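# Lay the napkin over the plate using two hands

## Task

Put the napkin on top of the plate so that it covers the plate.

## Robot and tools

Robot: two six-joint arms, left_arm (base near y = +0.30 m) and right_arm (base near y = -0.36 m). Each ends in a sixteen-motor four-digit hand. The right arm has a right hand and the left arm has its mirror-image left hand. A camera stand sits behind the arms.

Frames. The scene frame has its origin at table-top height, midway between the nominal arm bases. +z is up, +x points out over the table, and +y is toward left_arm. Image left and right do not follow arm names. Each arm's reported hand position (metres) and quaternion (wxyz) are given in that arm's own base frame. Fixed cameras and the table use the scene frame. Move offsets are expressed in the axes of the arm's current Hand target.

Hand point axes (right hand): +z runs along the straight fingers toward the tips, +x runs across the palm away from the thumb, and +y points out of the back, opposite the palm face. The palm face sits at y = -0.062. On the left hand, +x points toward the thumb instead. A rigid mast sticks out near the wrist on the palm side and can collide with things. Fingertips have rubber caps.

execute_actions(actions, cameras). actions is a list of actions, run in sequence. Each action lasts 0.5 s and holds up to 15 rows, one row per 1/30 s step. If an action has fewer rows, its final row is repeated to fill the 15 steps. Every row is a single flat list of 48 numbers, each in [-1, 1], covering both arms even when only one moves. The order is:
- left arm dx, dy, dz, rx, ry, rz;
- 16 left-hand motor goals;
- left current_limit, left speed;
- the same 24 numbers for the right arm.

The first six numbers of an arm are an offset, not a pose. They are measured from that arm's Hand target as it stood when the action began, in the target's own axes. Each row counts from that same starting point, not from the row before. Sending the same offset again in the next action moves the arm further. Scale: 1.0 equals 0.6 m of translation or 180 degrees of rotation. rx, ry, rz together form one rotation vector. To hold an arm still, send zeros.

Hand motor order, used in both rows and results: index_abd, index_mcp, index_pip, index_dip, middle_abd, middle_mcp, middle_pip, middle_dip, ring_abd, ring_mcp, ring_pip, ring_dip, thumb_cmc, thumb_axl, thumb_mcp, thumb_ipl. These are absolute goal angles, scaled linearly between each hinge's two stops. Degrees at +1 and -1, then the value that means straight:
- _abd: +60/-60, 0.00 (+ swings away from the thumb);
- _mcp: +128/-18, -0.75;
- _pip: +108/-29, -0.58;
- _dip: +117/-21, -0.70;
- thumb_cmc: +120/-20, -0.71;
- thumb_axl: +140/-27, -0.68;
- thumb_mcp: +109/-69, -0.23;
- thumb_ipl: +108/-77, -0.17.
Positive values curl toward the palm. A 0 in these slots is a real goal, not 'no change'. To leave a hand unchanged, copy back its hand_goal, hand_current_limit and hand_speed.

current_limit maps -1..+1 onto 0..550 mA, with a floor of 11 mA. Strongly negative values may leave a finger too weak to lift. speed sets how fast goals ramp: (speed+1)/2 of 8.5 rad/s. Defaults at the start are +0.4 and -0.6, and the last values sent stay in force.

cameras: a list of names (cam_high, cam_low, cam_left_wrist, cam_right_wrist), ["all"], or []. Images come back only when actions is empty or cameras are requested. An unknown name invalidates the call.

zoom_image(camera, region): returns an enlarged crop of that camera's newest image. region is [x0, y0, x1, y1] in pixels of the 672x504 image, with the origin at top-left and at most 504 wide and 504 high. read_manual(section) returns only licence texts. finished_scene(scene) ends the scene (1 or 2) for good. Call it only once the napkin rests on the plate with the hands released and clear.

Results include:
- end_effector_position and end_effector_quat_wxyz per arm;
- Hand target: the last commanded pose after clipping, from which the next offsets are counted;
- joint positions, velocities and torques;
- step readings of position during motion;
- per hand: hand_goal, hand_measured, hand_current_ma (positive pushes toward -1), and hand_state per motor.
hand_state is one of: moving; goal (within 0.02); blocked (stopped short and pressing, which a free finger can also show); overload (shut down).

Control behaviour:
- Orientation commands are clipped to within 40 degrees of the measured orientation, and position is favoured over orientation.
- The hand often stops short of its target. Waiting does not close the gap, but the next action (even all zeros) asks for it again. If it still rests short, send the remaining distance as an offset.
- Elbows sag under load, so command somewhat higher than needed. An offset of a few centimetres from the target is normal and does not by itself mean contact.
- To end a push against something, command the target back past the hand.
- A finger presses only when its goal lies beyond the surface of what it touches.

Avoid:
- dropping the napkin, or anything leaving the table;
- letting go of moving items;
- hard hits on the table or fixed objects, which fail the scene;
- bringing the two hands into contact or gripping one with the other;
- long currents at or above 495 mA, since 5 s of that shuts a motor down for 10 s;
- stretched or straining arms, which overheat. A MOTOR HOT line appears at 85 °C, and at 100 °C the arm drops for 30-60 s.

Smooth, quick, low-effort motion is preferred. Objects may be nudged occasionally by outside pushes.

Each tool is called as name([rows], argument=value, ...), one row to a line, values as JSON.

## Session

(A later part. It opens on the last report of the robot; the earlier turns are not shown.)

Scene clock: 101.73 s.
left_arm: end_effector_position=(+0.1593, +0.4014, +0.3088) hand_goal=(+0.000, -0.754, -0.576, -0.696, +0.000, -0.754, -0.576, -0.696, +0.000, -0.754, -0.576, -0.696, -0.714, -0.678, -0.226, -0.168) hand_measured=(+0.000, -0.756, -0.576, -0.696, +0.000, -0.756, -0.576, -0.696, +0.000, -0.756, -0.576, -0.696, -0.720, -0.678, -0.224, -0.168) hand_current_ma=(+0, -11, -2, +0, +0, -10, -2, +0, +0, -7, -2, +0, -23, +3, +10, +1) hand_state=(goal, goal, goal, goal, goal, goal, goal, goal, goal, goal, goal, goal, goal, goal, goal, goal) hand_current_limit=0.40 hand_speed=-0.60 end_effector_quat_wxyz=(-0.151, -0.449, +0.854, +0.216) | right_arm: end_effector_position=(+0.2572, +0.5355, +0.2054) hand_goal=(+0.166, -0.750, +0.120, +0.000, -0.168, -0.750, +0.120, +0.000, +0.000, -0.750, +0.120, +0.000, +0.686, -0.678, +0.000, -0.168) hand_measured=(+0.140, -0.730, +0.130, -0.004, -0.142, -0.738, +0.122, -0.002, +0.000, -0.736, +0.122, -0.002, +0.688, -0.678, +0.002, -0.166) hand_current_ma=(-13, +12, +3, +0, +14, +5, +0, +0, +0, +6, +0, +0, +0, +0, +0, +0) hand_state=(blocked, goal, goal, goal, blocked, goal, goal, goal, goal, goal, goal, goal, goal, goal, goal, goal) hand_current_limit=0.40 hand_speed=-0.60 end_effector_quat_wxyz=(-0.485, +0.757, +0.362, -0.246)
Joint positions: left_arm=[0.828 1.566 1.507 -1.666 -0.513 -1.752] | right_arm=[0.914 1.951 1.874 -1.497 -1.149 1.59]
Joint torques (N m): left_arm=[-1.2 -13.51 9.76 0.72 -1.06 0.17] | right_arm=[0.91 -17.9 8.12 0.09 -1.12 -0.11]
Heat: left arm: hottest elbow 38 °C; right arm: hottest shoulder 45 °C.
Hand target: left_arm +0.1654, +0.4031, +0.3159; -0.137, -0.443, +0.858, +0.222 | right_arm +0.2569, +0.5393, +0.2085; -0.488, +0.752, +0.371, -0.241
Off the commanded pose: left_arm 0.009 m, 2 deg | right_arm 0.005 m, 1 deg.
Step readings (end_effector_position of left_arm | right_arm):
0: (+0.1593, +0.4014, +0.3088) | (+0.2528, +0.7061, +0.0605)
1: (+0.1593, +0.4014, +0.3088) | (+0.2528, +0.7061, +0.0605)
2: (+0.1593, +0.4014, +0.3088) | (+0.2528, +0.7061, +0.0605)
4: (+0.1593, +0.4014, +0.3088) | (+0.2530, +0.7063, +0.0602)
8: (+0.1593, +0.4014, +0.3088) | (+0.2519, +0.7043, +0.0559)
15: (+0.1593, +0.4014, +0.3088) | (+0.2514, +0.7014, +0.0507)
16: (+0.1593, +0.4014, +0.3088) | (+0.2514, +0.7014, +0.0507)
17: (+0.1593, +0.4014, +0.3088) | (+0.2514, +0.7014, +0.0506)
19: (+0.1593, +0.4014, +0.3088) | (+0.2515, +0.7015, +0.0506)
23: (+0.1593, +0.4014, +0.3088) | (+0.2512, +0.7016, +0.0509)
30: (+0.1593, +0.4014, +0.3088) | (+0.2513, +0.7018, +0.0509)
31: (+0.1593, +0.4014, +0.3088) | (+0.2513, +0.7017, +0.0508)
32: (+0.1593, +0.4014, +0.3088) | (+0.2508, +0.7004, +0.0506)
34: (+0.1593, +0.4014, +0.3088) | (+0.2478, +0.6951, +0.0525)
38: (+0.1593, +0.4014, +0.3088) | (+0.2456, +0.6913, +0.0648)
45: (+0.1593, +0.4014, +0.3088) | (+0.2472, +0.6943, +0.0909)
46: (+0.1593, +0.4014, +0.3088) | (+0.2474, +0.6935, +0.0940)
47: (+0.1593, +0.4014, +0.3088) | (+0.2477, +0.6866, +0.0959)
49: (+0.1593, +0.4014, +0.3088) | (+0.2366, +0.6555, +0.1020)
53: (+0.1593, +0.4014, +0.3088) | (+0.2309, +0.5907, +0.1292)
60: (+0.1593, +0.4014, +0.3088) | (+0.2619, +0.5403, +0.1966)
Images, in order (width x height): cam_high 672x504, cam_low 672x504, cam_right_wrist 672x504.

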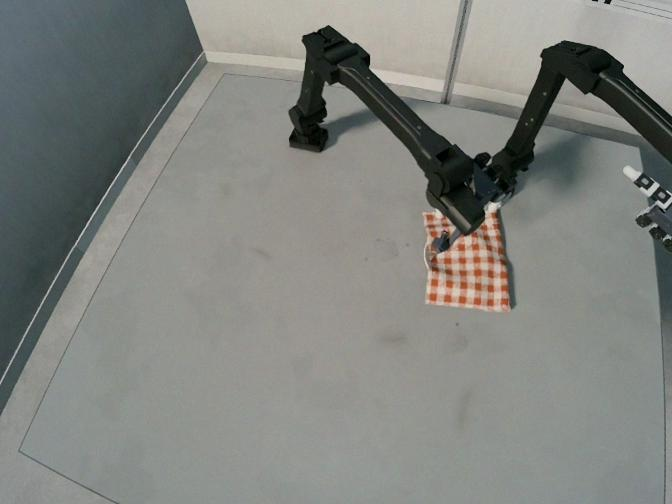

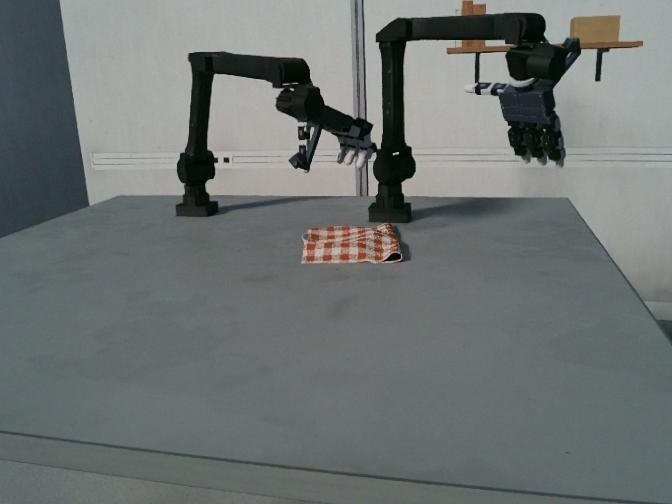

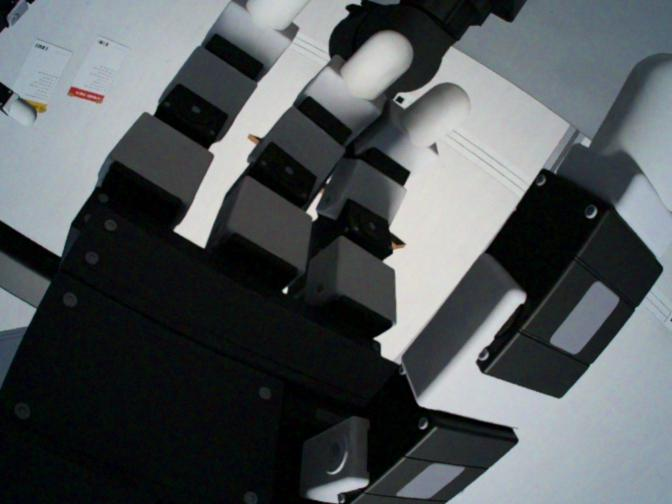

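execute_actions([
  [[0,0,0,0,0,0, 0,-0.754,-0.576,-0.696,0,-0.754,-0.576,-0.696,0,-0.754,-0.576,-0.696,-0.714,-0.678,-0.226,-0.168,0.4,-0.6, 0.0085,0.1877,-0.2168,-0.0323,0.1488,0.0757, 0,0.068,-0.577,-0.696,0,0.068,-0.577,-0.696,0,-0.479,0.299,0.174,0.686,-0.677,0.0,-0.168,0.4,-0.6]],
], cameras=["cam_high","cam_low","cam_right_wrist"])

zoom_image(camera="cam_high", region=[380, 180, 540, 330])

zoom_image(camera="cam_low", region=[250, 160, 430, 280])

Scene clock: 105.10 s.
left_arm: end_effector_position=(+0.1593, +0.4014, +0.3088) hand_goal=(+0.000, -0.754, -0.576, -0.696, +0.000, -0.754, -0.576, -0.696, +0.000, -0.754, -0.576, -0.696, -0.714, -0.678, -0.226, -0.168) hand_measured=(+0.000, -0.756, -0.576, -0.696, +0.000, -0.756, -0.576, -0.696, +0.000, -0.756, -0.576, -0.696, -0.720, -0.678, -0.224, -0.168) hand_current_ma=(+0, -11, -2, +0, +0, -10, -2, +0, +0, -7, -2, +0, -23, +3, +10, +1) hand_state=(goal, goal, goal, goal, goal, goal, goal, goal, goal, goal, goal, goal, goal, goal, goal, goal) hand_current_limit=0.40 hand_speed=-0.60 end_effector_quat_wxyz=(-0.151, -0.449, +0.854, +0.216) | right_arm: end_effector_position=(+0.3839, +0.4415, +0.1409) hand_goal=(+0.000, +0.068, -0.578, -0.696, +0.000, +0.068, -0.578, -0.696, +0.000, -0.480, +0.298, +0.174, +0.686, -0.678, +0.000, -0.168) hand_measured=(+0.004, +0.066, -0.574, -0.694, -0.002, +0.066, -0.576, -0.694, +0.000, -0.474, +0.294, +0.170, +0.688, -0.678, +0.002, -0.166) hand_current_ma=(+0, +0, +0, +0, +0, +0, +0, +0, +0, +1, +0, +0, +0, +0, +0, +0) hand_state=(goal, goal, goal, goal, goal, goal, goal, goal, goal, goal, goal, goal, goal, goal, goal, goal) hand_current_limit=0.40 hand_speed=-0.60 end_effector_quat_wxyz=(-0.483, +0.850, +0.171, -0.124)
Joint positions: left_arm=[0.828 1.566 1.507 -1.666 -0.513 -1.752] | right_arm=[0.664 1.834 1.547 -0.931 -1.006 2.034]
Joint torques (N m): left_arm=[-1.2 -13.57 9.77 0.72 -1.06 0.17] | right_arm=[-0.03 -18.55 8.1 0.94 -0.82 0.05]
Heat: left arm: hottest elbow 38 °C; right arm: hottest shoulder 46 °C.
Hand target: left_arm +0.1654, +0.4031, +0.3159; -0.137, -0.443, +0.858, +0.222 | right_arm +0.3905, +0.4431, +0.1585; -0.491, +0.849, +0.168, -0.097
Off the commanded pose: left_arm 0.009 m, 2 deg | right_arm 0.019 m, 3 deg.
Step readings (end_effector_position of left_arm | right_arm):
0: (+0.1593, +0.4014, +0.3088) | (+0.2573, +0.5355, +0.2054)
1: (+0.1593, +0.4014, +0.3088) | (+0.2577, +0.5351, +0.2043)
2: (+0.1593, +0.4014, +0.3088) | (+0.2619, +0.5334, +0.1995)
4: (+0.1593, +0.4014, +0.3088) | (+0.2766, +0.5225, +0.1842)
8: (+0.1593, +0.4014, +0.3088) | (+0.3401, +0.4718, +0.1419)
15: (+0.1593, +0.4014, +0.3088) | (+0.4150, +0.4136, +0.1135)
Images, in order (width x height): cam_high 672x504, cam_low 672x504, cam_right_wrist 672x504.

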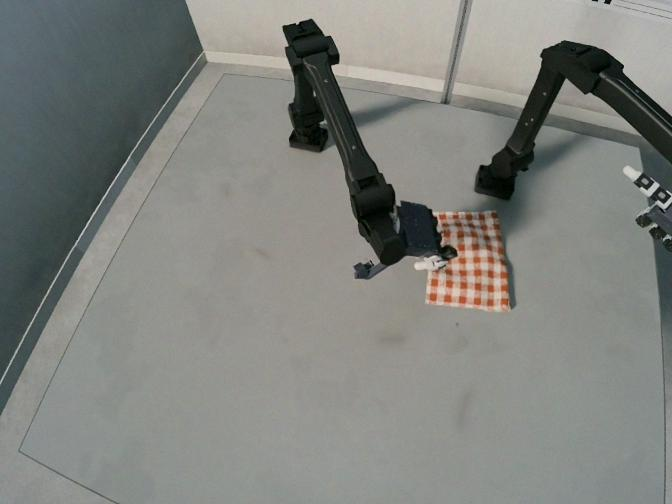

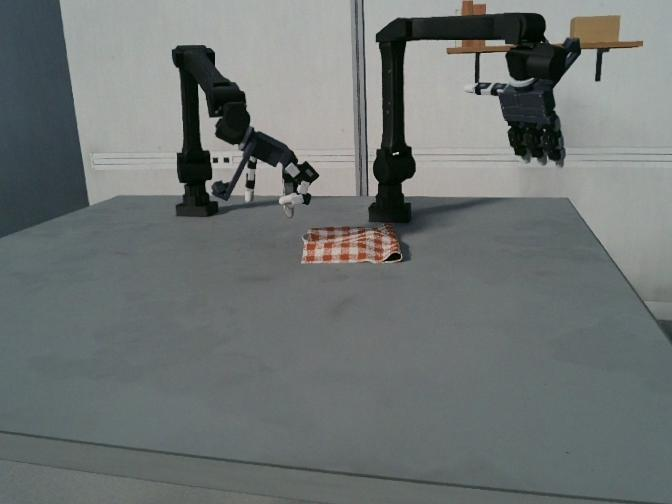

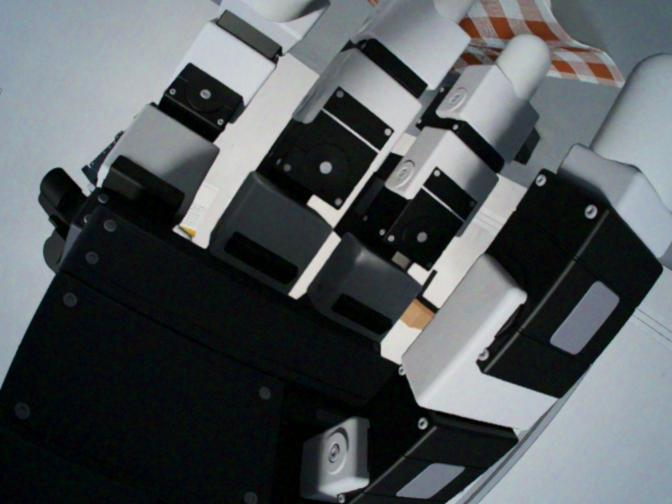

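Scaled by 3.150.

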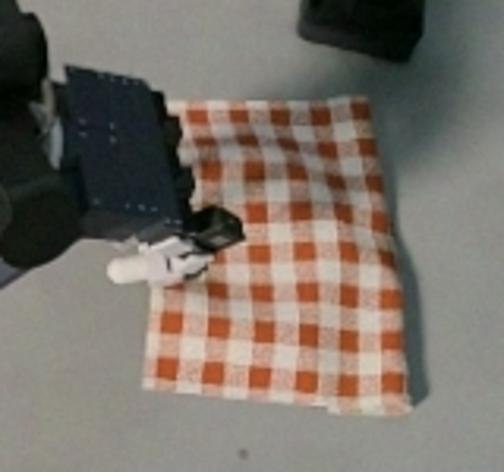

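Scaled by 2.800.

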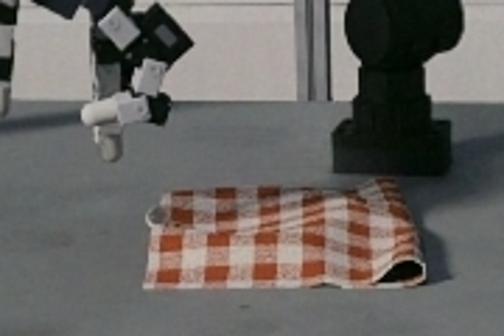

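execute_actions([
  [[0,0,0,0,0,0, 0,-0.754,-0.576,-0.696,0,-0.754,-0.576,-0.696,0,-0.754,-0.576,-0.696,-0.714,-0.678,-0.226,-0.168,0.4,-0.6, 0,0.118,0.068,0,0,0, 0,0.068,-0.577,-0.696,0,0.068,-0.577,-0.696,0,-0.479,0.299,0.174,0.686,-0.677,0.0,-0.168,0.4,-0.6]],
], cameras=["cam_high","cam_low","cam_right_wrist"])

zoom_image(camera="cam_high", region=[380, 180, 540, 330])

zoom_image(camera="cam_low", region=[250, 180, 410, 280])

Scene clock: 106.57 s.
left_arm: end_effector_position=(+0.1593, +0.4014, +0.3088) hand_goal=(+0.000, -0.754, -0.576, -0.696, +0.000, -0.754, -0.576, -0.696, +0.000, -0.754, -0.576, -0.696, -0.714, -0.678, -0.226, -0.168) hand_measured=(+0.000, -0.756, -0.576, -0.696, +0.000, -0.756, -0.576, -0.696, +0.000, -0.756, -0.576, -0.696, -0.720, -0.678, -0.224, -0.168) hand_current_ma=(+0, -11, -2, +0, +0, -10, -2, +0, +0, -7, -2, +0, -23, +3, +10, +1) hand_state=(goal, goal, goal, goal, goal, goal, goal, goal, goal, goal, goal, goal, goal, goal, goal, goal) hand_current_limit=0.40 hand_speed=-0.60 end_effector_quat_wxyz=(-0.151, -0.449, +0.854, +0.216) | right_arm: end_effector_position=(+0.3845, +0.4400, +0.0729) hand_goal=(+0.000, +0.068, -0.578, -0.696, +0.000, +0.068, -0.578, -0.696, +0.000, -0.480, +0.298, +0.174, +0.686, -0.678, +0.000, -0.168) hand_measured=(+0.004, +0.066, -0.574, -0.694, -0.002, +0.066, -0.576, -0.694, +0.000, -0.474, +0.294, +0.172, +0.688, -0.678, +0.002, -0.166) hand_current_ma=(+0, +0, +0, +0, +0, +0, +0, +0, +0, +1, +0, +0, +0, +0, +0, +0) hand_state=(goal, goal, goal, goal, goal, goal, goal, goal, goal, goal, goal, goal, goal, goal, goal, goal) hand_current_limit=0.40 hand_speed=-0.60 end_effector_quat_wxyz=(-0.486, +0.851, +0.169, -0.105)
Joint positions: left_arm=[0.828 1.566 1.507 -1.666 -0.513 -1.752] | right_arm=[0.664 1.872 1.409 -0.699 -0.988 2.067]
Joint torques (N m): left_arm=[-1.26 -13.51 9.76 0.72 -1.06 0.17] | right_arm=[0.32 -16.26 8.02 1.05 -0.83 0.04]
Heat: left arm: hottest elbow 38 °C; right arm: hottest shoulder 46 °C.
Hand target: left_arm +0.1654, +0.4031, +0.3159; -0.137, -0.443, +0.858, +0.222 | right_arm +0.3905, +0.4430, +0.0767; -0.491, +0.849, +0.169, -0.097
Off the commanded pose: left_arm 0.009 m, 2 deg | right_arm 0.008 m, 1 deg.
Step readings (end_effector_position of left_arm | right_arm):
0: (+0.1593, +0.4014, +0.3088) | (+0.3838, +0.4415, +0.1409)
1: (+0.1593, +0.4014, +0.3088) | (+0.3838, +0.4414, +0.1400)
2: (+0.1593, +0.4014, +0.3088) | (+0.3850, +0.4423, +0.1369)
4: (+0.1593, +0.4014, +0.3088) | (+0.3878, +0.4436, +0.1259)
8: (+0.1593, +0.4014, +0.3088) | (+0.3828, +0.4382, +0.0946)
15: (+0.1593, +0.4014, +0.3088) | (+0.3832, +0.4386, +0.0724)
Images, in order (width x height): cam_high 672x504, cam_low 672x504, cam_right_wrist 672x504.

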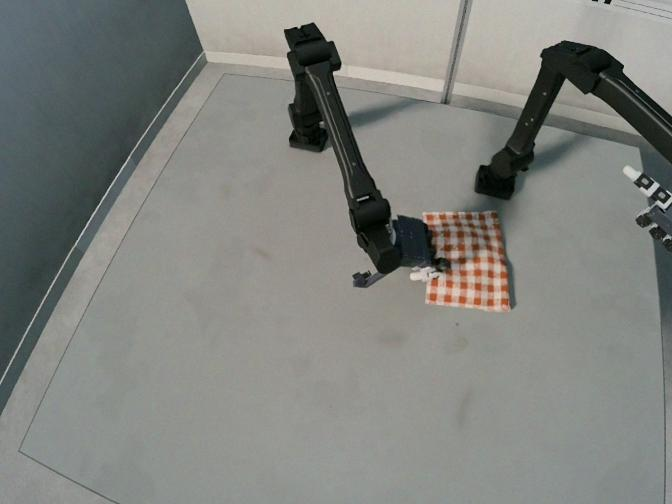

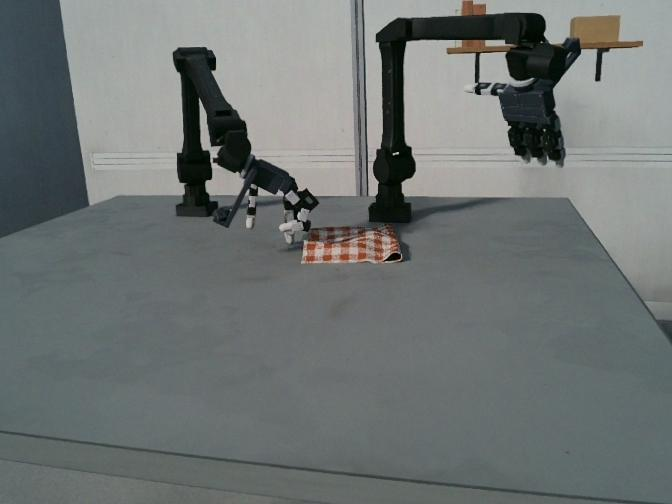

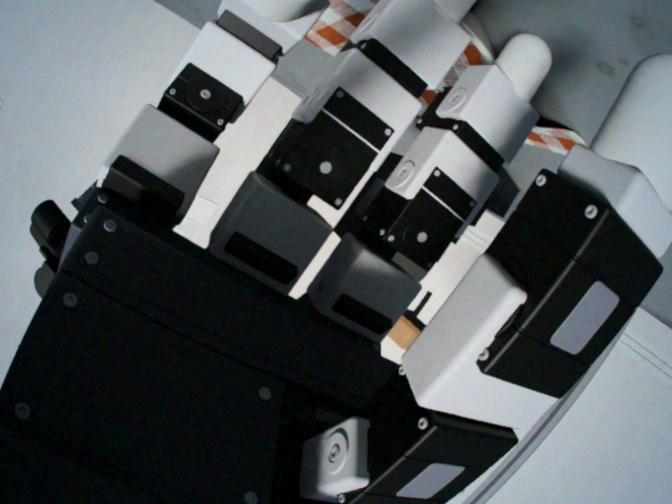

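Scaled by 3.150.

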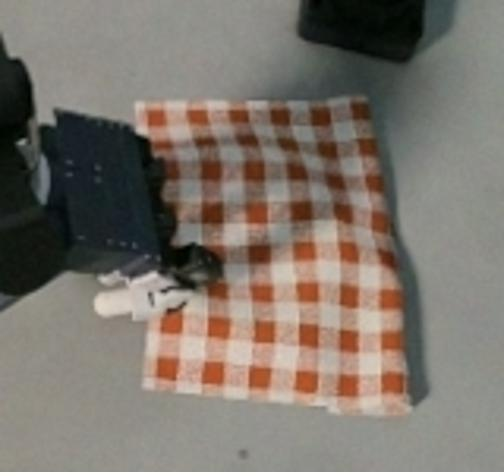

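Scaled by 3.150.

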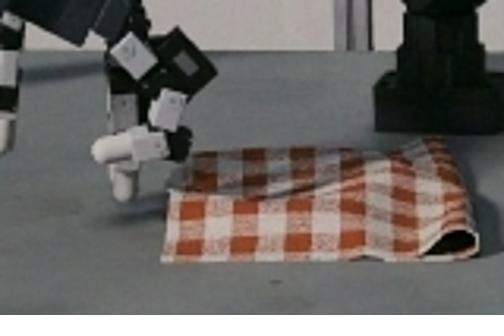

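execute_actions([
  [[0,0,0,0,0,0, 0,-0.754,-0.576,-0.696,0,-0.754,-0.576,-0.696,0,-0.754,-0.576,-0.696,-0.714,-0.678,-0.226,-0.168,0.4,-0.6, 0,0.0135,0.0367,0,0,0, 0,0.068,-0.577,-0.696,0,0.068,-0.577,-0.696,0,-0.479,0.299,0.174,0.686,-0.677,0.0,-0.168,0.4,-0.6]],
  [[0,0,0,0,0,0, 0,-0.754,-0.576,-0.696,0,-0.754,-0.576,-0.696,0,-0.754,-0.576,-0.696,-0.714,-0.678,-0.226,-0.168,0.4,-0.6, 0,-0.0167,0.0289,0,0,0, 0,0.068,-0.577,-0.696,0,0.068,-0.577,-0.696,0,-0.479,0.299,0.174,0.686,-0.677,0.0,-0.168,0.4,-0.6]],
], cameras=["cam_high","cam_low","cam_right_wrist"])

zoom_image(camera="cam_right_wrist", region=[330, 0, 672, 256])

zoom_image(camera="cam_low", region=[250, 180, 410, 280])

Scene clock: 108.53 s.
left_arm: end_effector_position=(+0.1593, +0.4014, +0.3088) hand_goal=(+0.000, -0.754, -0.576, -0.696, +0.000, -0.754, -0.576, -0.696, +0.000, -0.754, -0.576, -0.696, -0.714, -0.678, -0.226, -0.168) hand_measured=(+0.000, -0.756, -0.576, -0.696, +0.000, -0.756, -0.576, -0.696, +0.000, -0.756, -0.576, -0.696, -0.720, -0.678, -0.224, -0.168) hand_current_ma=(+0, -11, -2, +0, +0, -10, -2, +0, +0, -7, -2, +0, -23, +3, +10, +1) hand_state=(goal, goal, goal, goal, goal, goal, goal, goal, goal, goal, goal, goal, goal, goal, goal, goal) hand_current_limit=0.40 hand_speed=-0.60 end_effector_quat_wxyz=(-0.151, -0.449, +0.854, +0.216) | right_arm: end_effector_position=(+0.3691, +0.4641, +0.0538) hand_goal=(+0.000, +0.068, -0.578, -0.696, +0.000, +0.068, -0.578, -0.696, +0.000, -0.480, +0.298, +0.174, +0.686, -0.678, +0.000, -0.168) hand_measured=(+0.004, +0.068, -0.574, -0.694, +0.000, +0.076, -0.574, -0.694, +0.000, -0.474, +0.294, +0.172, +0.688, -0.678, +0.002, -0.166) hand_current_ma=(+0, +0, +0, +0, +0, +3, +1, +0, +0, +1, +0, +0, +0, +0, +0, +0) hand_state=(goal, goal, goal, goal, goal, goal, goal, goal, goal, goal, goal, goal, goal, goal, goal, goal) hand_current_limit=0.40 hand_speed=-0.60 end_effector_quat_wxyz=(-0.481, +0.850, +0.183, -0.111)
Joint positions: left_arm=[0.828 1.566 1.507 -1.666 -0.513 -1.752] | right_arm=[0.716 1.907 1.408 -0.641 -0.973 2.093]
Joint torques (N m): left_arm=[-1.26 -13.57 9.76 0.72 -1.06 0.17] | right_arm=[0.91 -15.5 9.96 0.7 -0.84 0.03]
Heat: left arm: hottest elbow 38 °C; right arm: hottest shoulder 46 °C.
Hand target: left_arm +0.1654, +0.4031, +0.3159; -0.137, -0.443, +0.858, +0.222 | right_arm +0.3770, +0.4755, +0.0587; -0.491, +0.849, +0.169, -0.098
Off the commanded pose: left_arm 0.009 m, 2 deg | right_arm 0.015 m, 3 deg.
joint sent to its limit (right arm) — joint 6 (wrist roll), upper limit. The joint targets still meet the commanded pose.
Step readings (end_effector_position of left_arm | right_arm):
0: (+0.1593, +0.4014, +0.3088) | (+0.3845, +0.4400, +0.0729)
1: (+0.1593, +0.4014, +0.3088) | (+0.3846, +0.4401, +0.0729)
2: (+0.1593, +0.4014, +0.3088) | (+0.3855, +0.4408, +0.0731)
4: (+0.1593, +0.4014, +0.3088) | (+0.3870, +0.4441, +0.0729)
8: (+0.1593, +0.4014, +0.3088) | (+0.3891, +0.4487, +0.0711)
15: (+0.1593, +0.4014, +0.3088) | (+0.3860, +0.4520, +0.0657)
16: (+0.1593, +0.4014, +0.3088) | (+0.3858, +0.4521, +0.0652)
17: (+0.1593, +0.4014, +0.3088) | (+0.3844, +0.4532, +0.0648)
19: (+0.1593, +0.4014, +0.3088) | (+0.3828, +0.4544, +0.0631)
23: (+0.1593, +0.4014, +0.3088) | (+0.3751, +0.4601, +0.0583)
30: (+0.1593, +0.4014, +0.3088) | (+0.3692, +0.4641, +0.0538)
Images, in order (width x height): cam_high 672x504, cam_low 672x504, cam_right_wrist 672x504.

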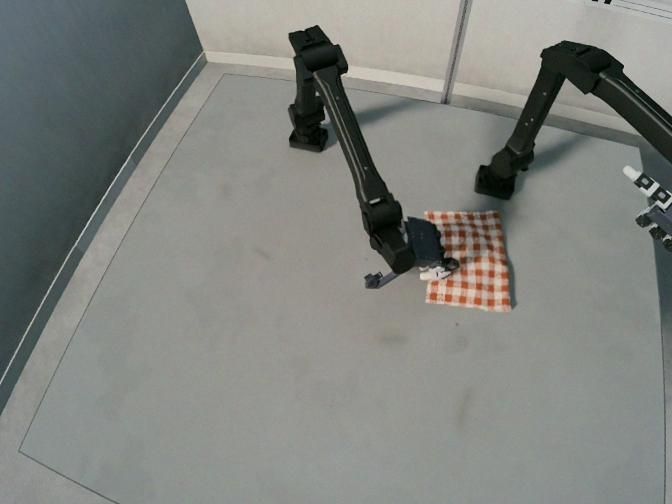

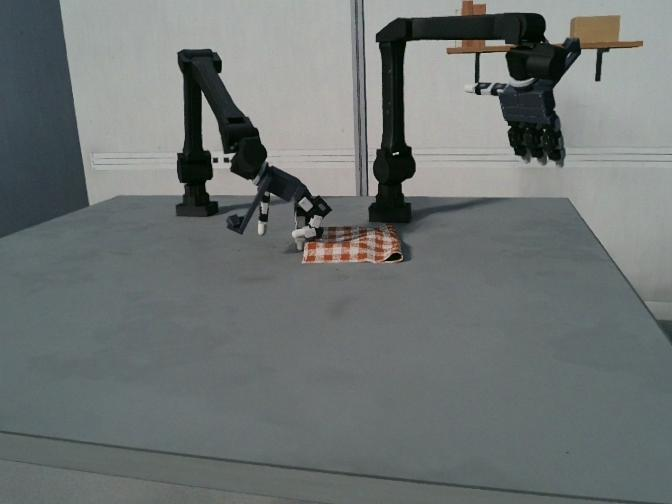

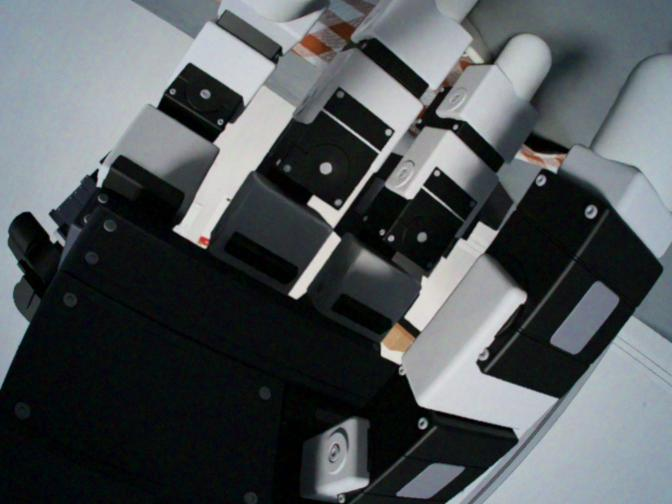

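Scaled by 1.474 from the camera's 672x504 image, which has a finer 960x720 frame.

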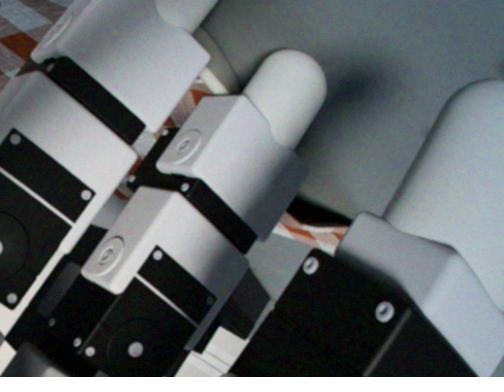

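Scaled by 3.150.

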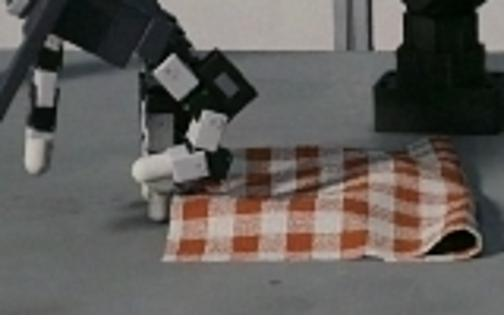

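execute_actions([
  [[0,0,0,0,0,0, 0,-0.754,-0.576,-0.696,0,-0.754,-0.576,-0.696,0,-0.754,-0.576,-0.696,-0.714,-0.678,-0.226,-0.168,0.4,-0.6, 0,-0.0167,0.0289,0,0,0, 0,0.068,-0.577,-0.696,0,0.068,-0.577,-0.696,0,-0.479,0.299,0.174,0.686,-0.677,0.0,-0.168,0.4,-0.6]],
], cameras=["cam_high","cam_low","cam_right_wrist"])

zoom_image(camera="cam_high", region=[380, 180, 540, 330])

zoom_image(camera="cam_low", region=[250, 180, 410, 280])

Scene clock: 109.63 s.
left_arm: end_effector_position=(+0.1593, +0.4014, +0.3088) hand_goal=(+0.000, -0.754, -0.576, -0.696, +0.000, -0.754, -0.576, -0.696, +0.000, -0.754, -0.576, -0.696, -0.714, -0.678, -0.226, -0.168) hand_measured=(+0.000, -0.756, -0.576, -0.696, +0.000, -0.756, -0.576, -0.696, +0.000, -0.756, -0.576, -0.696, -0.720, -0.678, -0.224, -0.168) hand_current_ma=(+0, -11, -2, +0, +0, -10, -2, +0, +0, -7, -2, +0, -23, +3, +10, +1) hand_state=(goal, goal, goal, goal, goal, goal, goal, goal, goal, goal, goal, goal, goal, goal, goal, goal) hand_current_limit=0.40 hand_speed=-0.60 end_effector_quat_wxyz=(-0.151, -0.449, +0.854, +0.216) | right_arm: end_effector_position=(+0.3628, +0.4783, +0.0533) hand_goal=(+0.000, +0.068, -0.578, -0.696, +0.000, +0.068, -0.578, -0.696, +0.000, -0.480, +0.298, +0.174, +0.686, -0.678, +0.000, -0.168) hand_measured=(+0.004, +0.068, -0.574, -0.694, -0.002, +0.086, -0.570, -0.694, +0.000, -0.474, +0.294, +0.172, +0.688, -0.678, +0.002, -0.166) hand_current_ma=(+0, +0, +0, +0, +0, +10, +2, +0, +0, +1, +0, +0, +0, +0, +0, +0) hand_state=(goal, goal, goal, goal, goal, goal, goal, goal, goal, goal, goal, goal, goal, goal, goal, goal) hand_current_limit=0.40 hand_speed=-0.60 end_effector_quat_wxyz=(-0.479, +0.848, +0.194, -0.114)
Joint positions: left_arm=[0.828 1.566 1.507 -1.666 -0.513 -1.752] | right_arm=[0.743 1.921 1.43 -0.643 -0.966 2.094]
Joint torques (N m): left_arm=[-1.2 -13.51 9.77 0.7 -1.06 0.17] | right_arm=[1.32 -15.27 11 0.4 -0.8 0.02]
Heat: left arm: hottest elbow 38 °C; right arm: hottest shoulder 46 °C.
Hand target: left_arm +0.1654, +0.4031, +0.3159; -0.137, -0.443, +0.858, +0.222 | right_arm +0.3695, +0.4940, +0.0589; -0.491, +0.849, +0.169, -0.097
Off the commanded pose: left_arm 0.009 m, 2 deg | right_arm 0.018 m, 4 deg.
joint sent to its limit (right arm) — joint 6 (wrist roll), upper limit. The joint targets are off in orientation, not in position.
Step readings (end_effector_position of left_arm | right_arm):
0: (+0.1593, +0.4014, +0.3088) | (+0.3691, +0.4641, +0.0538)
1: (+0.1593, +0.4014, +0.3088) | (+0.3691, +0.4641, +0.0538)
2: (+0.1593, +0.4014, +0.3088) | (+0.3681, +0.4649, +0.0536)
4: (+0.1593, +0.4014, +0.3088) | (+0.3671, +0.4668, +0.0532)
8: (+0.1593, +0.4014, +0.3088) | (+0.3662, +0.4725, +0.0532)
15: (+0.1593, +0.4014, +0.3088) | (+0.3627, +0.4783, +0.0533)
Images, in order (width x height): cam_high 672x504, cam_low 672x504, cam_right_wrist 672x504.

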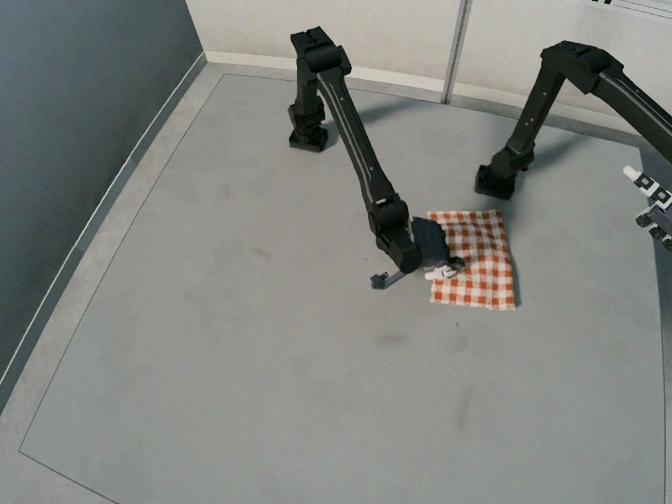

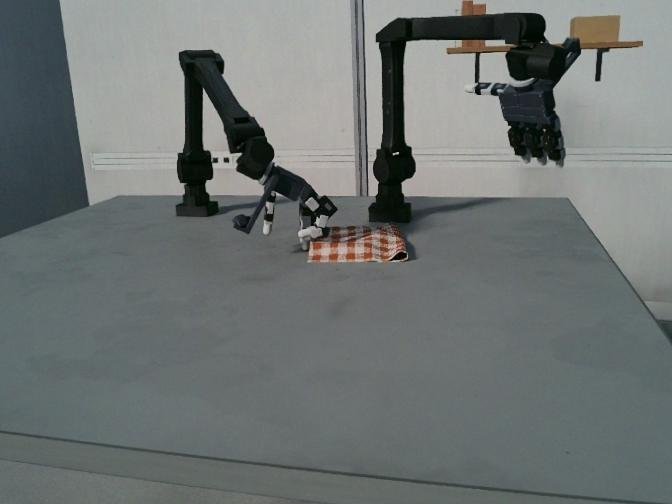

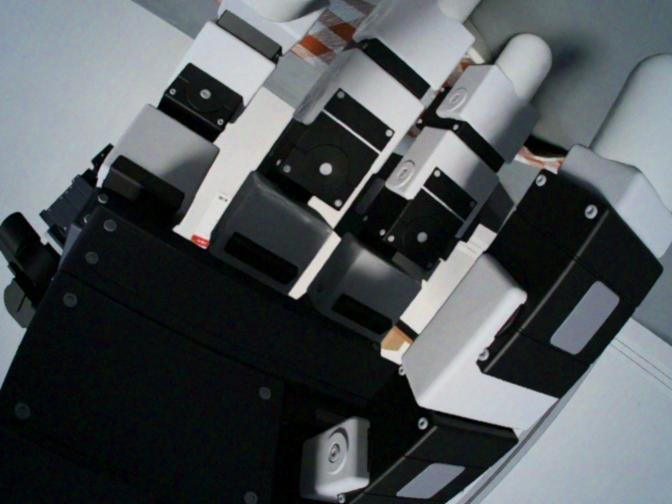

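Scaled by 3.150.

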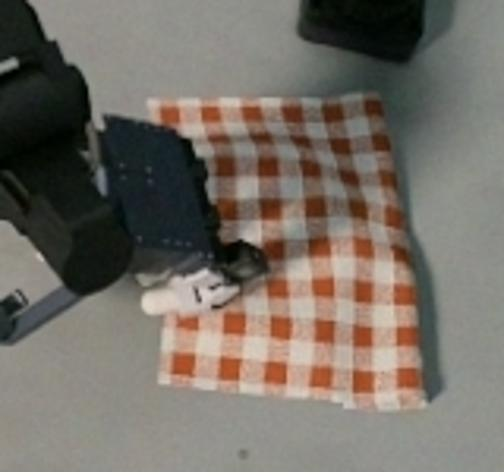

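Scaled by 3.150.

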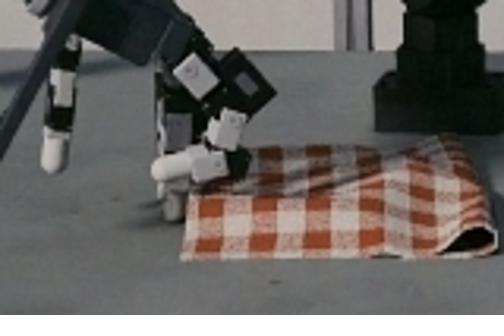

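execute_actions([
  [[0,0,0,0,0,0, 0,-0.754,-0.576,-0.696,0,-0.754,-0.576,-0.696,0,-0.754,-0.576,-0.696,-0.714,-0.678,-0.226,-0.168,0.4,-0.6, -0.0038,-0.0747,-0.1038,0,0,0, 0,-0.98,0.883,0.174,0,-0.98,0.883,0.174,0,-0.644,0.182,0.058,0.686,-0.677,-0.225,-0.168,0.4,-0.4]],
  [[0,0,0,0,0,0, 0,-0.754,-0.576,-0.696,0,-0.754,-0.576,-0.696,0,-0.754,-0.576,-0.696,-0.714,-0.678,-0.226,-0.168,0.4,-0.6, 0.0687,0.0425,0.0765,0,0,0, 0,-0.98,0.883,0.174,0,-0.98,0.883,0.174,0,-0.644,0.182,0.058,0.686,-0.677,-0.225,-0.168,0.4,-0.4]],
], cameras=["cam_high","cam_low","cam_right_wrist"])

zoom_image(camera="cam_high", region=[380, 180, 540, 330])

zoom_image(camera="cam_low", region=[250, 180, 410, 280])

Scene clock: 113.60 s.
left_arm: end_effector_position=(+0.1593, +0.4014, +0.3088) hand_goal=(+0.000, -0.754, -0.576, -0.696, +0.000, -0.754, -0.576, -0.696, +0.000, -0.754, -0.576, -0.696, -0.714, -0.678, -0.226, -0.168) hand_measured=(+0.000, -0.756, -0.576, -0.696, +0.000, -0.756, -0.576, -0.696, +0.000, -0.756, -0.576, -0.696, -0.720, -0.678, -0.224, -0.168) hand_current_ma=(+0, -11, -2, +0, +0, -10, -2, +0, +0, -7, -2, +0, -23, +3, +10, +1) hand_state=(goal, goal, goal, goal, goal, goal, goal, goal, goal, goal, goal, goal, goal, goal, goal, goal) hand_current_limit=0.40 hand_speed=-0.60 end_effector_quat_wxyz=(-0.151, -0.449, +0.854, +0.216) | right_arm: end_effector_position=(+0.3962, +0.4880, +0.0652) hand_goal=(+0.000, -0.980, +0.882, +0.174, +0.000, -0.980, +0.882, +0.174, +0.000, -0.644, +0.182, +0.058, +0.686, -0.678, -0.226, -0.168) hand_measured=(+0.004, -0.964, +0.876, +0.172, +0.002, -0.966, +0.878, +0.172, +0.000, -0.632, +0.184, +0.060, +0.686, -0.678, -0.220, -0.166) hand_current_ma=(+0, +7, -1, +0, +0, +7, -1, +0, +0, +5, +0, +0, +0, +0, +2, +0) hand_state=(goal, goal, goal, goal, goal, goal, goal, goal, goal, goal, goal, goal, goal, goal, goal, goal) hand_current_limit=0.40 hand_speed=-0.40 end_effector_quat_wxyz=(-0.476, +0.853, +0.177, -0.121)
Joint positions: left_arm=[0.828 1.566 1.507 -1.666 -0.513 -1.752] | right_arm=[0.716 1.992 1.579 -0.753 -0.972 2.095]
Joint torques (N m): left_arm=[-1.26 -13.57 9.76 0.72 -1.06 0.17] | right_arm=[1.08 -18.08 11.43 0.58 -0.92 0.01]
Heat: left arm: hottest elbow 38 °C; right arm: hottest shoulder 46 °C.
Hand target: left_arm +0.1654, +0.4031, +0.3159; -0.137, -0.443, +0.858, +0.222 | right_arm +0.4072, +0.5046, +0.0836; -0.491, +0.849, +0.168, -0.097
Off the commanded pose: left_arm 0.009 m, 2 deg | right_arm 0.027 m, 3 deg.
joint sent to its limit (right arm) — joint 6 (wrist roll), upper limit. The joint targets are off in orientation, not in position.
Step readings (end_effector_position of left_arm | right_arm):
0: (+0.1593, +0.4014, +0.3088) | (+0.3627, +0.4782, +0.0533)
1: (+0.1593, +0.4014, +0.3088) | (+0.3625, +0.4780, +0.0534)
2: (+0.1593, +0.4014, +0.3088) | (+0.3614, +0.4763, +0.0538)
4: (+0.1593, +0.4014, +0.3088) | (+0.3598, +0.4697, +0.0555)
8: (+0.1593, +0.4014, +0.3088) | (+0.3560, +0.4579, +0.0659)
15: (+0.1593, +0.4014, +0.3088) | (+0.3633, +0.4530, +0.0911)
16: (+0.1593, +0.4014, +0.3088) | (+0.3647, +0.4537, +0.0932)
17: (+0.1593, +0.4014, +0.3088) | (+0.3671, +0.4557, +0.0959)
19: (+0.1593, +0.4014, +0.3088) | (+0.3750, +0.4628, +0.0986)
23: (+0.1593, +0.4014, +0.3088) | (+0.3941, +0.4821, +0.0936)
30: (+0.1593, +0.4014, +0.3088) | (+0.3944, +0.4855, +0.0649)
Images, in order (width x height): cam_high 672x504, cam_low 672x504, cam_right_wrist 672x504.

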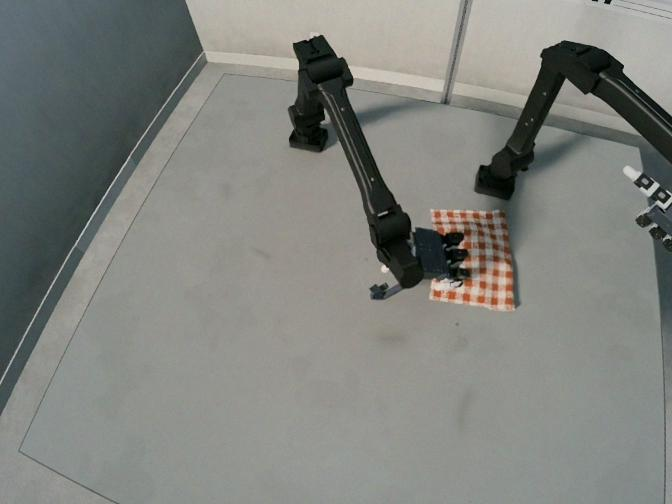

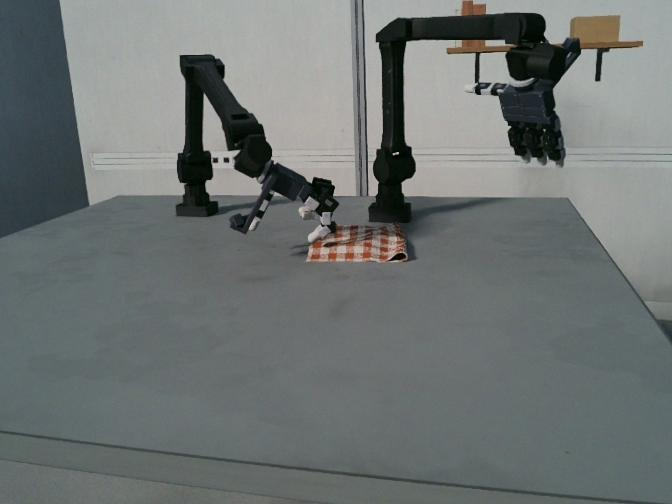

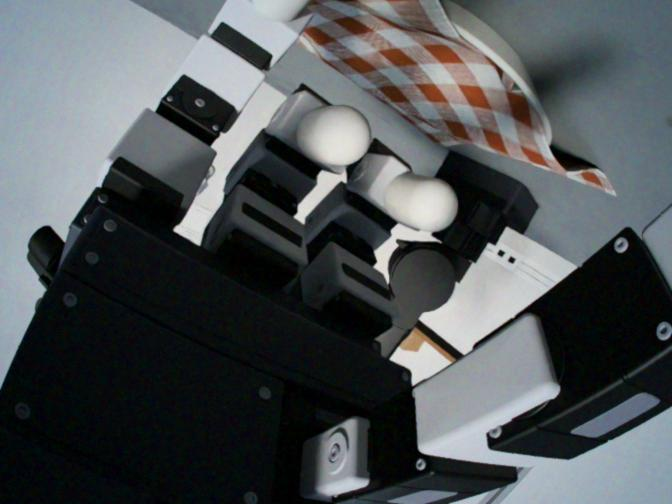

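Scaled by 3.150.

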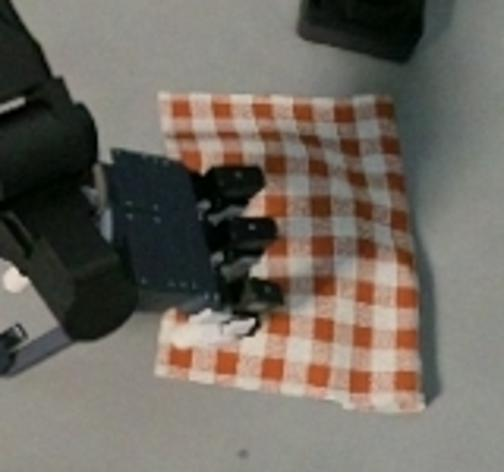

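Scaled by 3.150.

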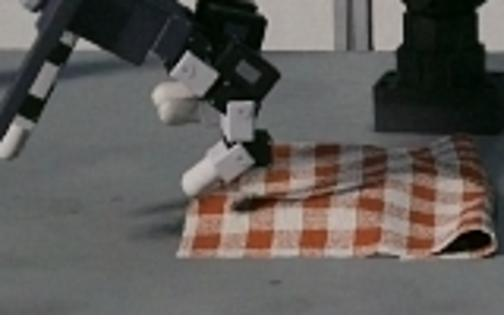

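execute_actions([
  [[0,0,0,0,0,0, 0,-0.754,-0.576,-0.696,0,-0.754,-0.576,-0.696,0,-0.754,-0.576,-0.696,-0.714,-0.678,-0.226,-0.168,0.4,-0.6, 0,0.0938,0.0542,0,0,0, 0,-0.98,0.883,0.174,0,-0.98,0.883,0.174,0,-0.644,0.182,0.058,0.686,-0.677,-0.225,-0.168,0.4,-0.4]],
], cameras=["cam_high","cam_low","cam_right_wrist"])

zoom_image(camera="cam_high", region=[380, 180, 540, 330])

zoom_image(camera="cam_low", region=[250, 180, 410, 280])

Scene clock: 115.13 s.
left_arm: end_effector_position=(+0.1593, +0.4014, +0.3088) hand_goal=(+0.000, -0.754, -0.576, -0.696, +0.000, -0.754, -0.576, -0.696, +0.000, -0.754, -0.576, -0.696, -0.714, -0.678, -0.226, -0.168) hand_measured=(+0.000, -0.756, -0.576, -0.696, +0.000, -0.756, -0.576, -0.696, +0.000, -0.756, -0.576, -0.696, -0.720, -0.678, -0.224, -0.168) hand_current_ma=(+0, -11, -2, +0, +0, -10, -2, +0, +0, -7, -2, +0, -23, +3, +10, +1) hand_state=(goal, goal, goal, goal, goal, goal, goal, goal, goal, goal, goal, goal, goal, goal, goal, goal) hand_current_limit=0.40 hand_speed=-0.60 end_effector_quat_wxyz=(-0.151, -0.449, +0.854, +0.216) | right_arm: end_effector_position=(+0.4063, +0.4975, +0.0199) hand_goal=(+0.000, -0.980, +0.882, +0.174, +0.000, -0.980, +0.882, +0.174, +0.000, -0.644, +0.182, +0.058, +0.686, -0.678, -0.226, -0.168) hand_measured=(+0.004, -0.966, +0.876, +0.172, +0.002, -0.966, +0.878, +0.172, +0.000, -0.636, +0.194, +0.068, +0.686, -0.678, -0.220, -0.166) hand_current_ma=(+0, +7, -1, +0, +0, +7, -1, +0, +0, +3, +5, +3, +0, +0, +2, +0) hand_state=(goal, goal, goal, goal, goal, goal, goal, goal, goal, goal, goal, goal, goal, goal, goal, goal) hand_current_limit=0.40 hand_speed=-0.40 end_effector_quat_wxyz=(-0.484, +0.849, +0.185, -0.109)
Joint positions: left_arm=[0.828 1.566 1.507 -1.666 -0.513 -1.752] | right_arm=[0.717 2.061 1.558 -0.63 -0.974 2.093]
Joint torques (N m): left_arm=[-1.26 -13.51 9.76 0.7 -1.06 0.17] | right_arm=[1.08 -17.96 8.05 1.09 -0.75 0.02]
Heat: left arm: hottest elbow 38 °C; right arm: hottest shoulder 46 °C.
Hand target: left_arm +0.1654, +0.4031, +0.3159; -0.137, -0.443, +0.858, +0.222 | right_arm +0.4072, +0.5046, +0.0187; -0.491, +0.849, +0.169, -0.097
Off the commanded pose: left_arm 0.009 m, 2 deg | right_arm 0.007 m, 2 deg.
joint sent to its limit (right arm) — joint 6 (wrist roll), upper limit. The joint targets are off in orientation, not in position.
Step readings (end_effector_position of left_arm | right_arm):
0: (+0.1593, +0.4014, +0.3088) | (+0.3962, +0.4880, +0.0652)
1: (+0.1593, +0.4014, +0.3088) | (+0.3964, +0.4881, +0.0652)
2: (+0.1593, +0.4014, +0.3088) | (+0.3978, +0.4893, +0.0650)
4: (+0.1593, +0.4014, +0.3088) | (+0.4041, +0.4949, +0.0623)
8: (+0.1593, +0.4014, +0.3088) | (+0.4100, +0.5000, +0.0475)
15: (+0.1593, +0.4014, +0.3088) | (+0.4060, +0.4974, +0.0199)
Images, in order (width x height): cam_high 672x504, cam_low 672x504, cam_right_wrist 672x504.

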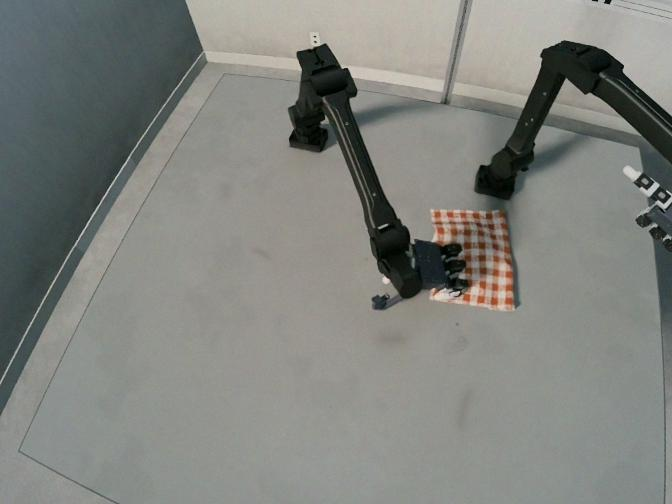

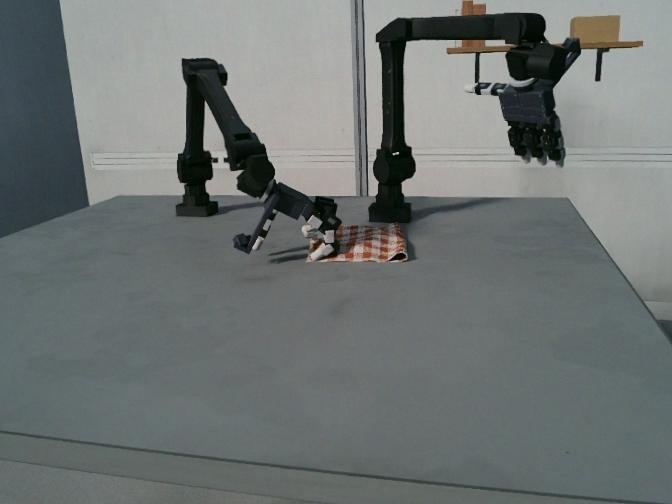

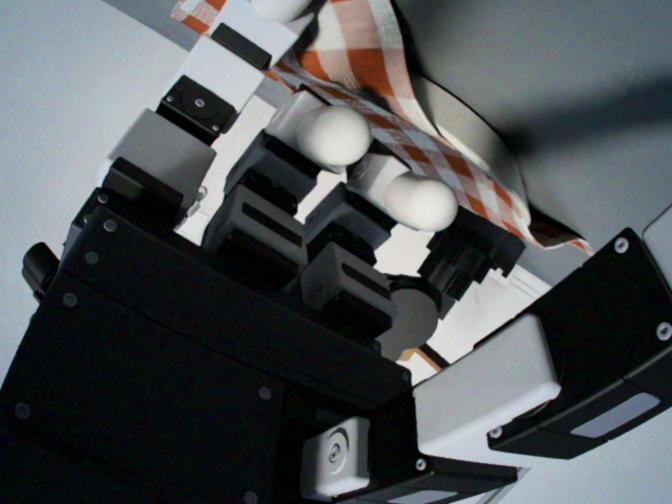

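Scaled by 3.150.

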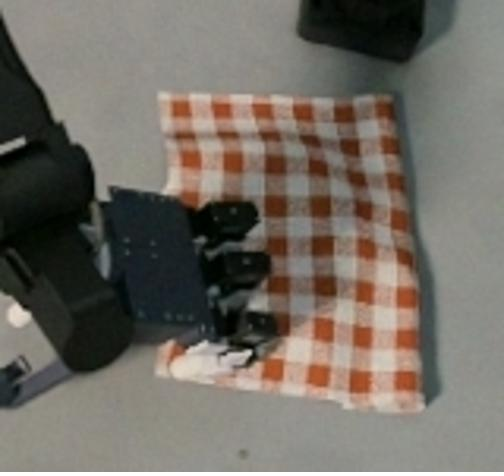

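Scaled by 3.150.

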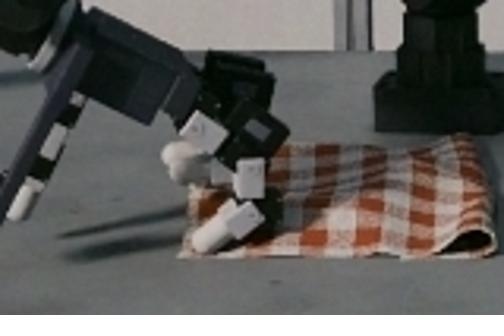

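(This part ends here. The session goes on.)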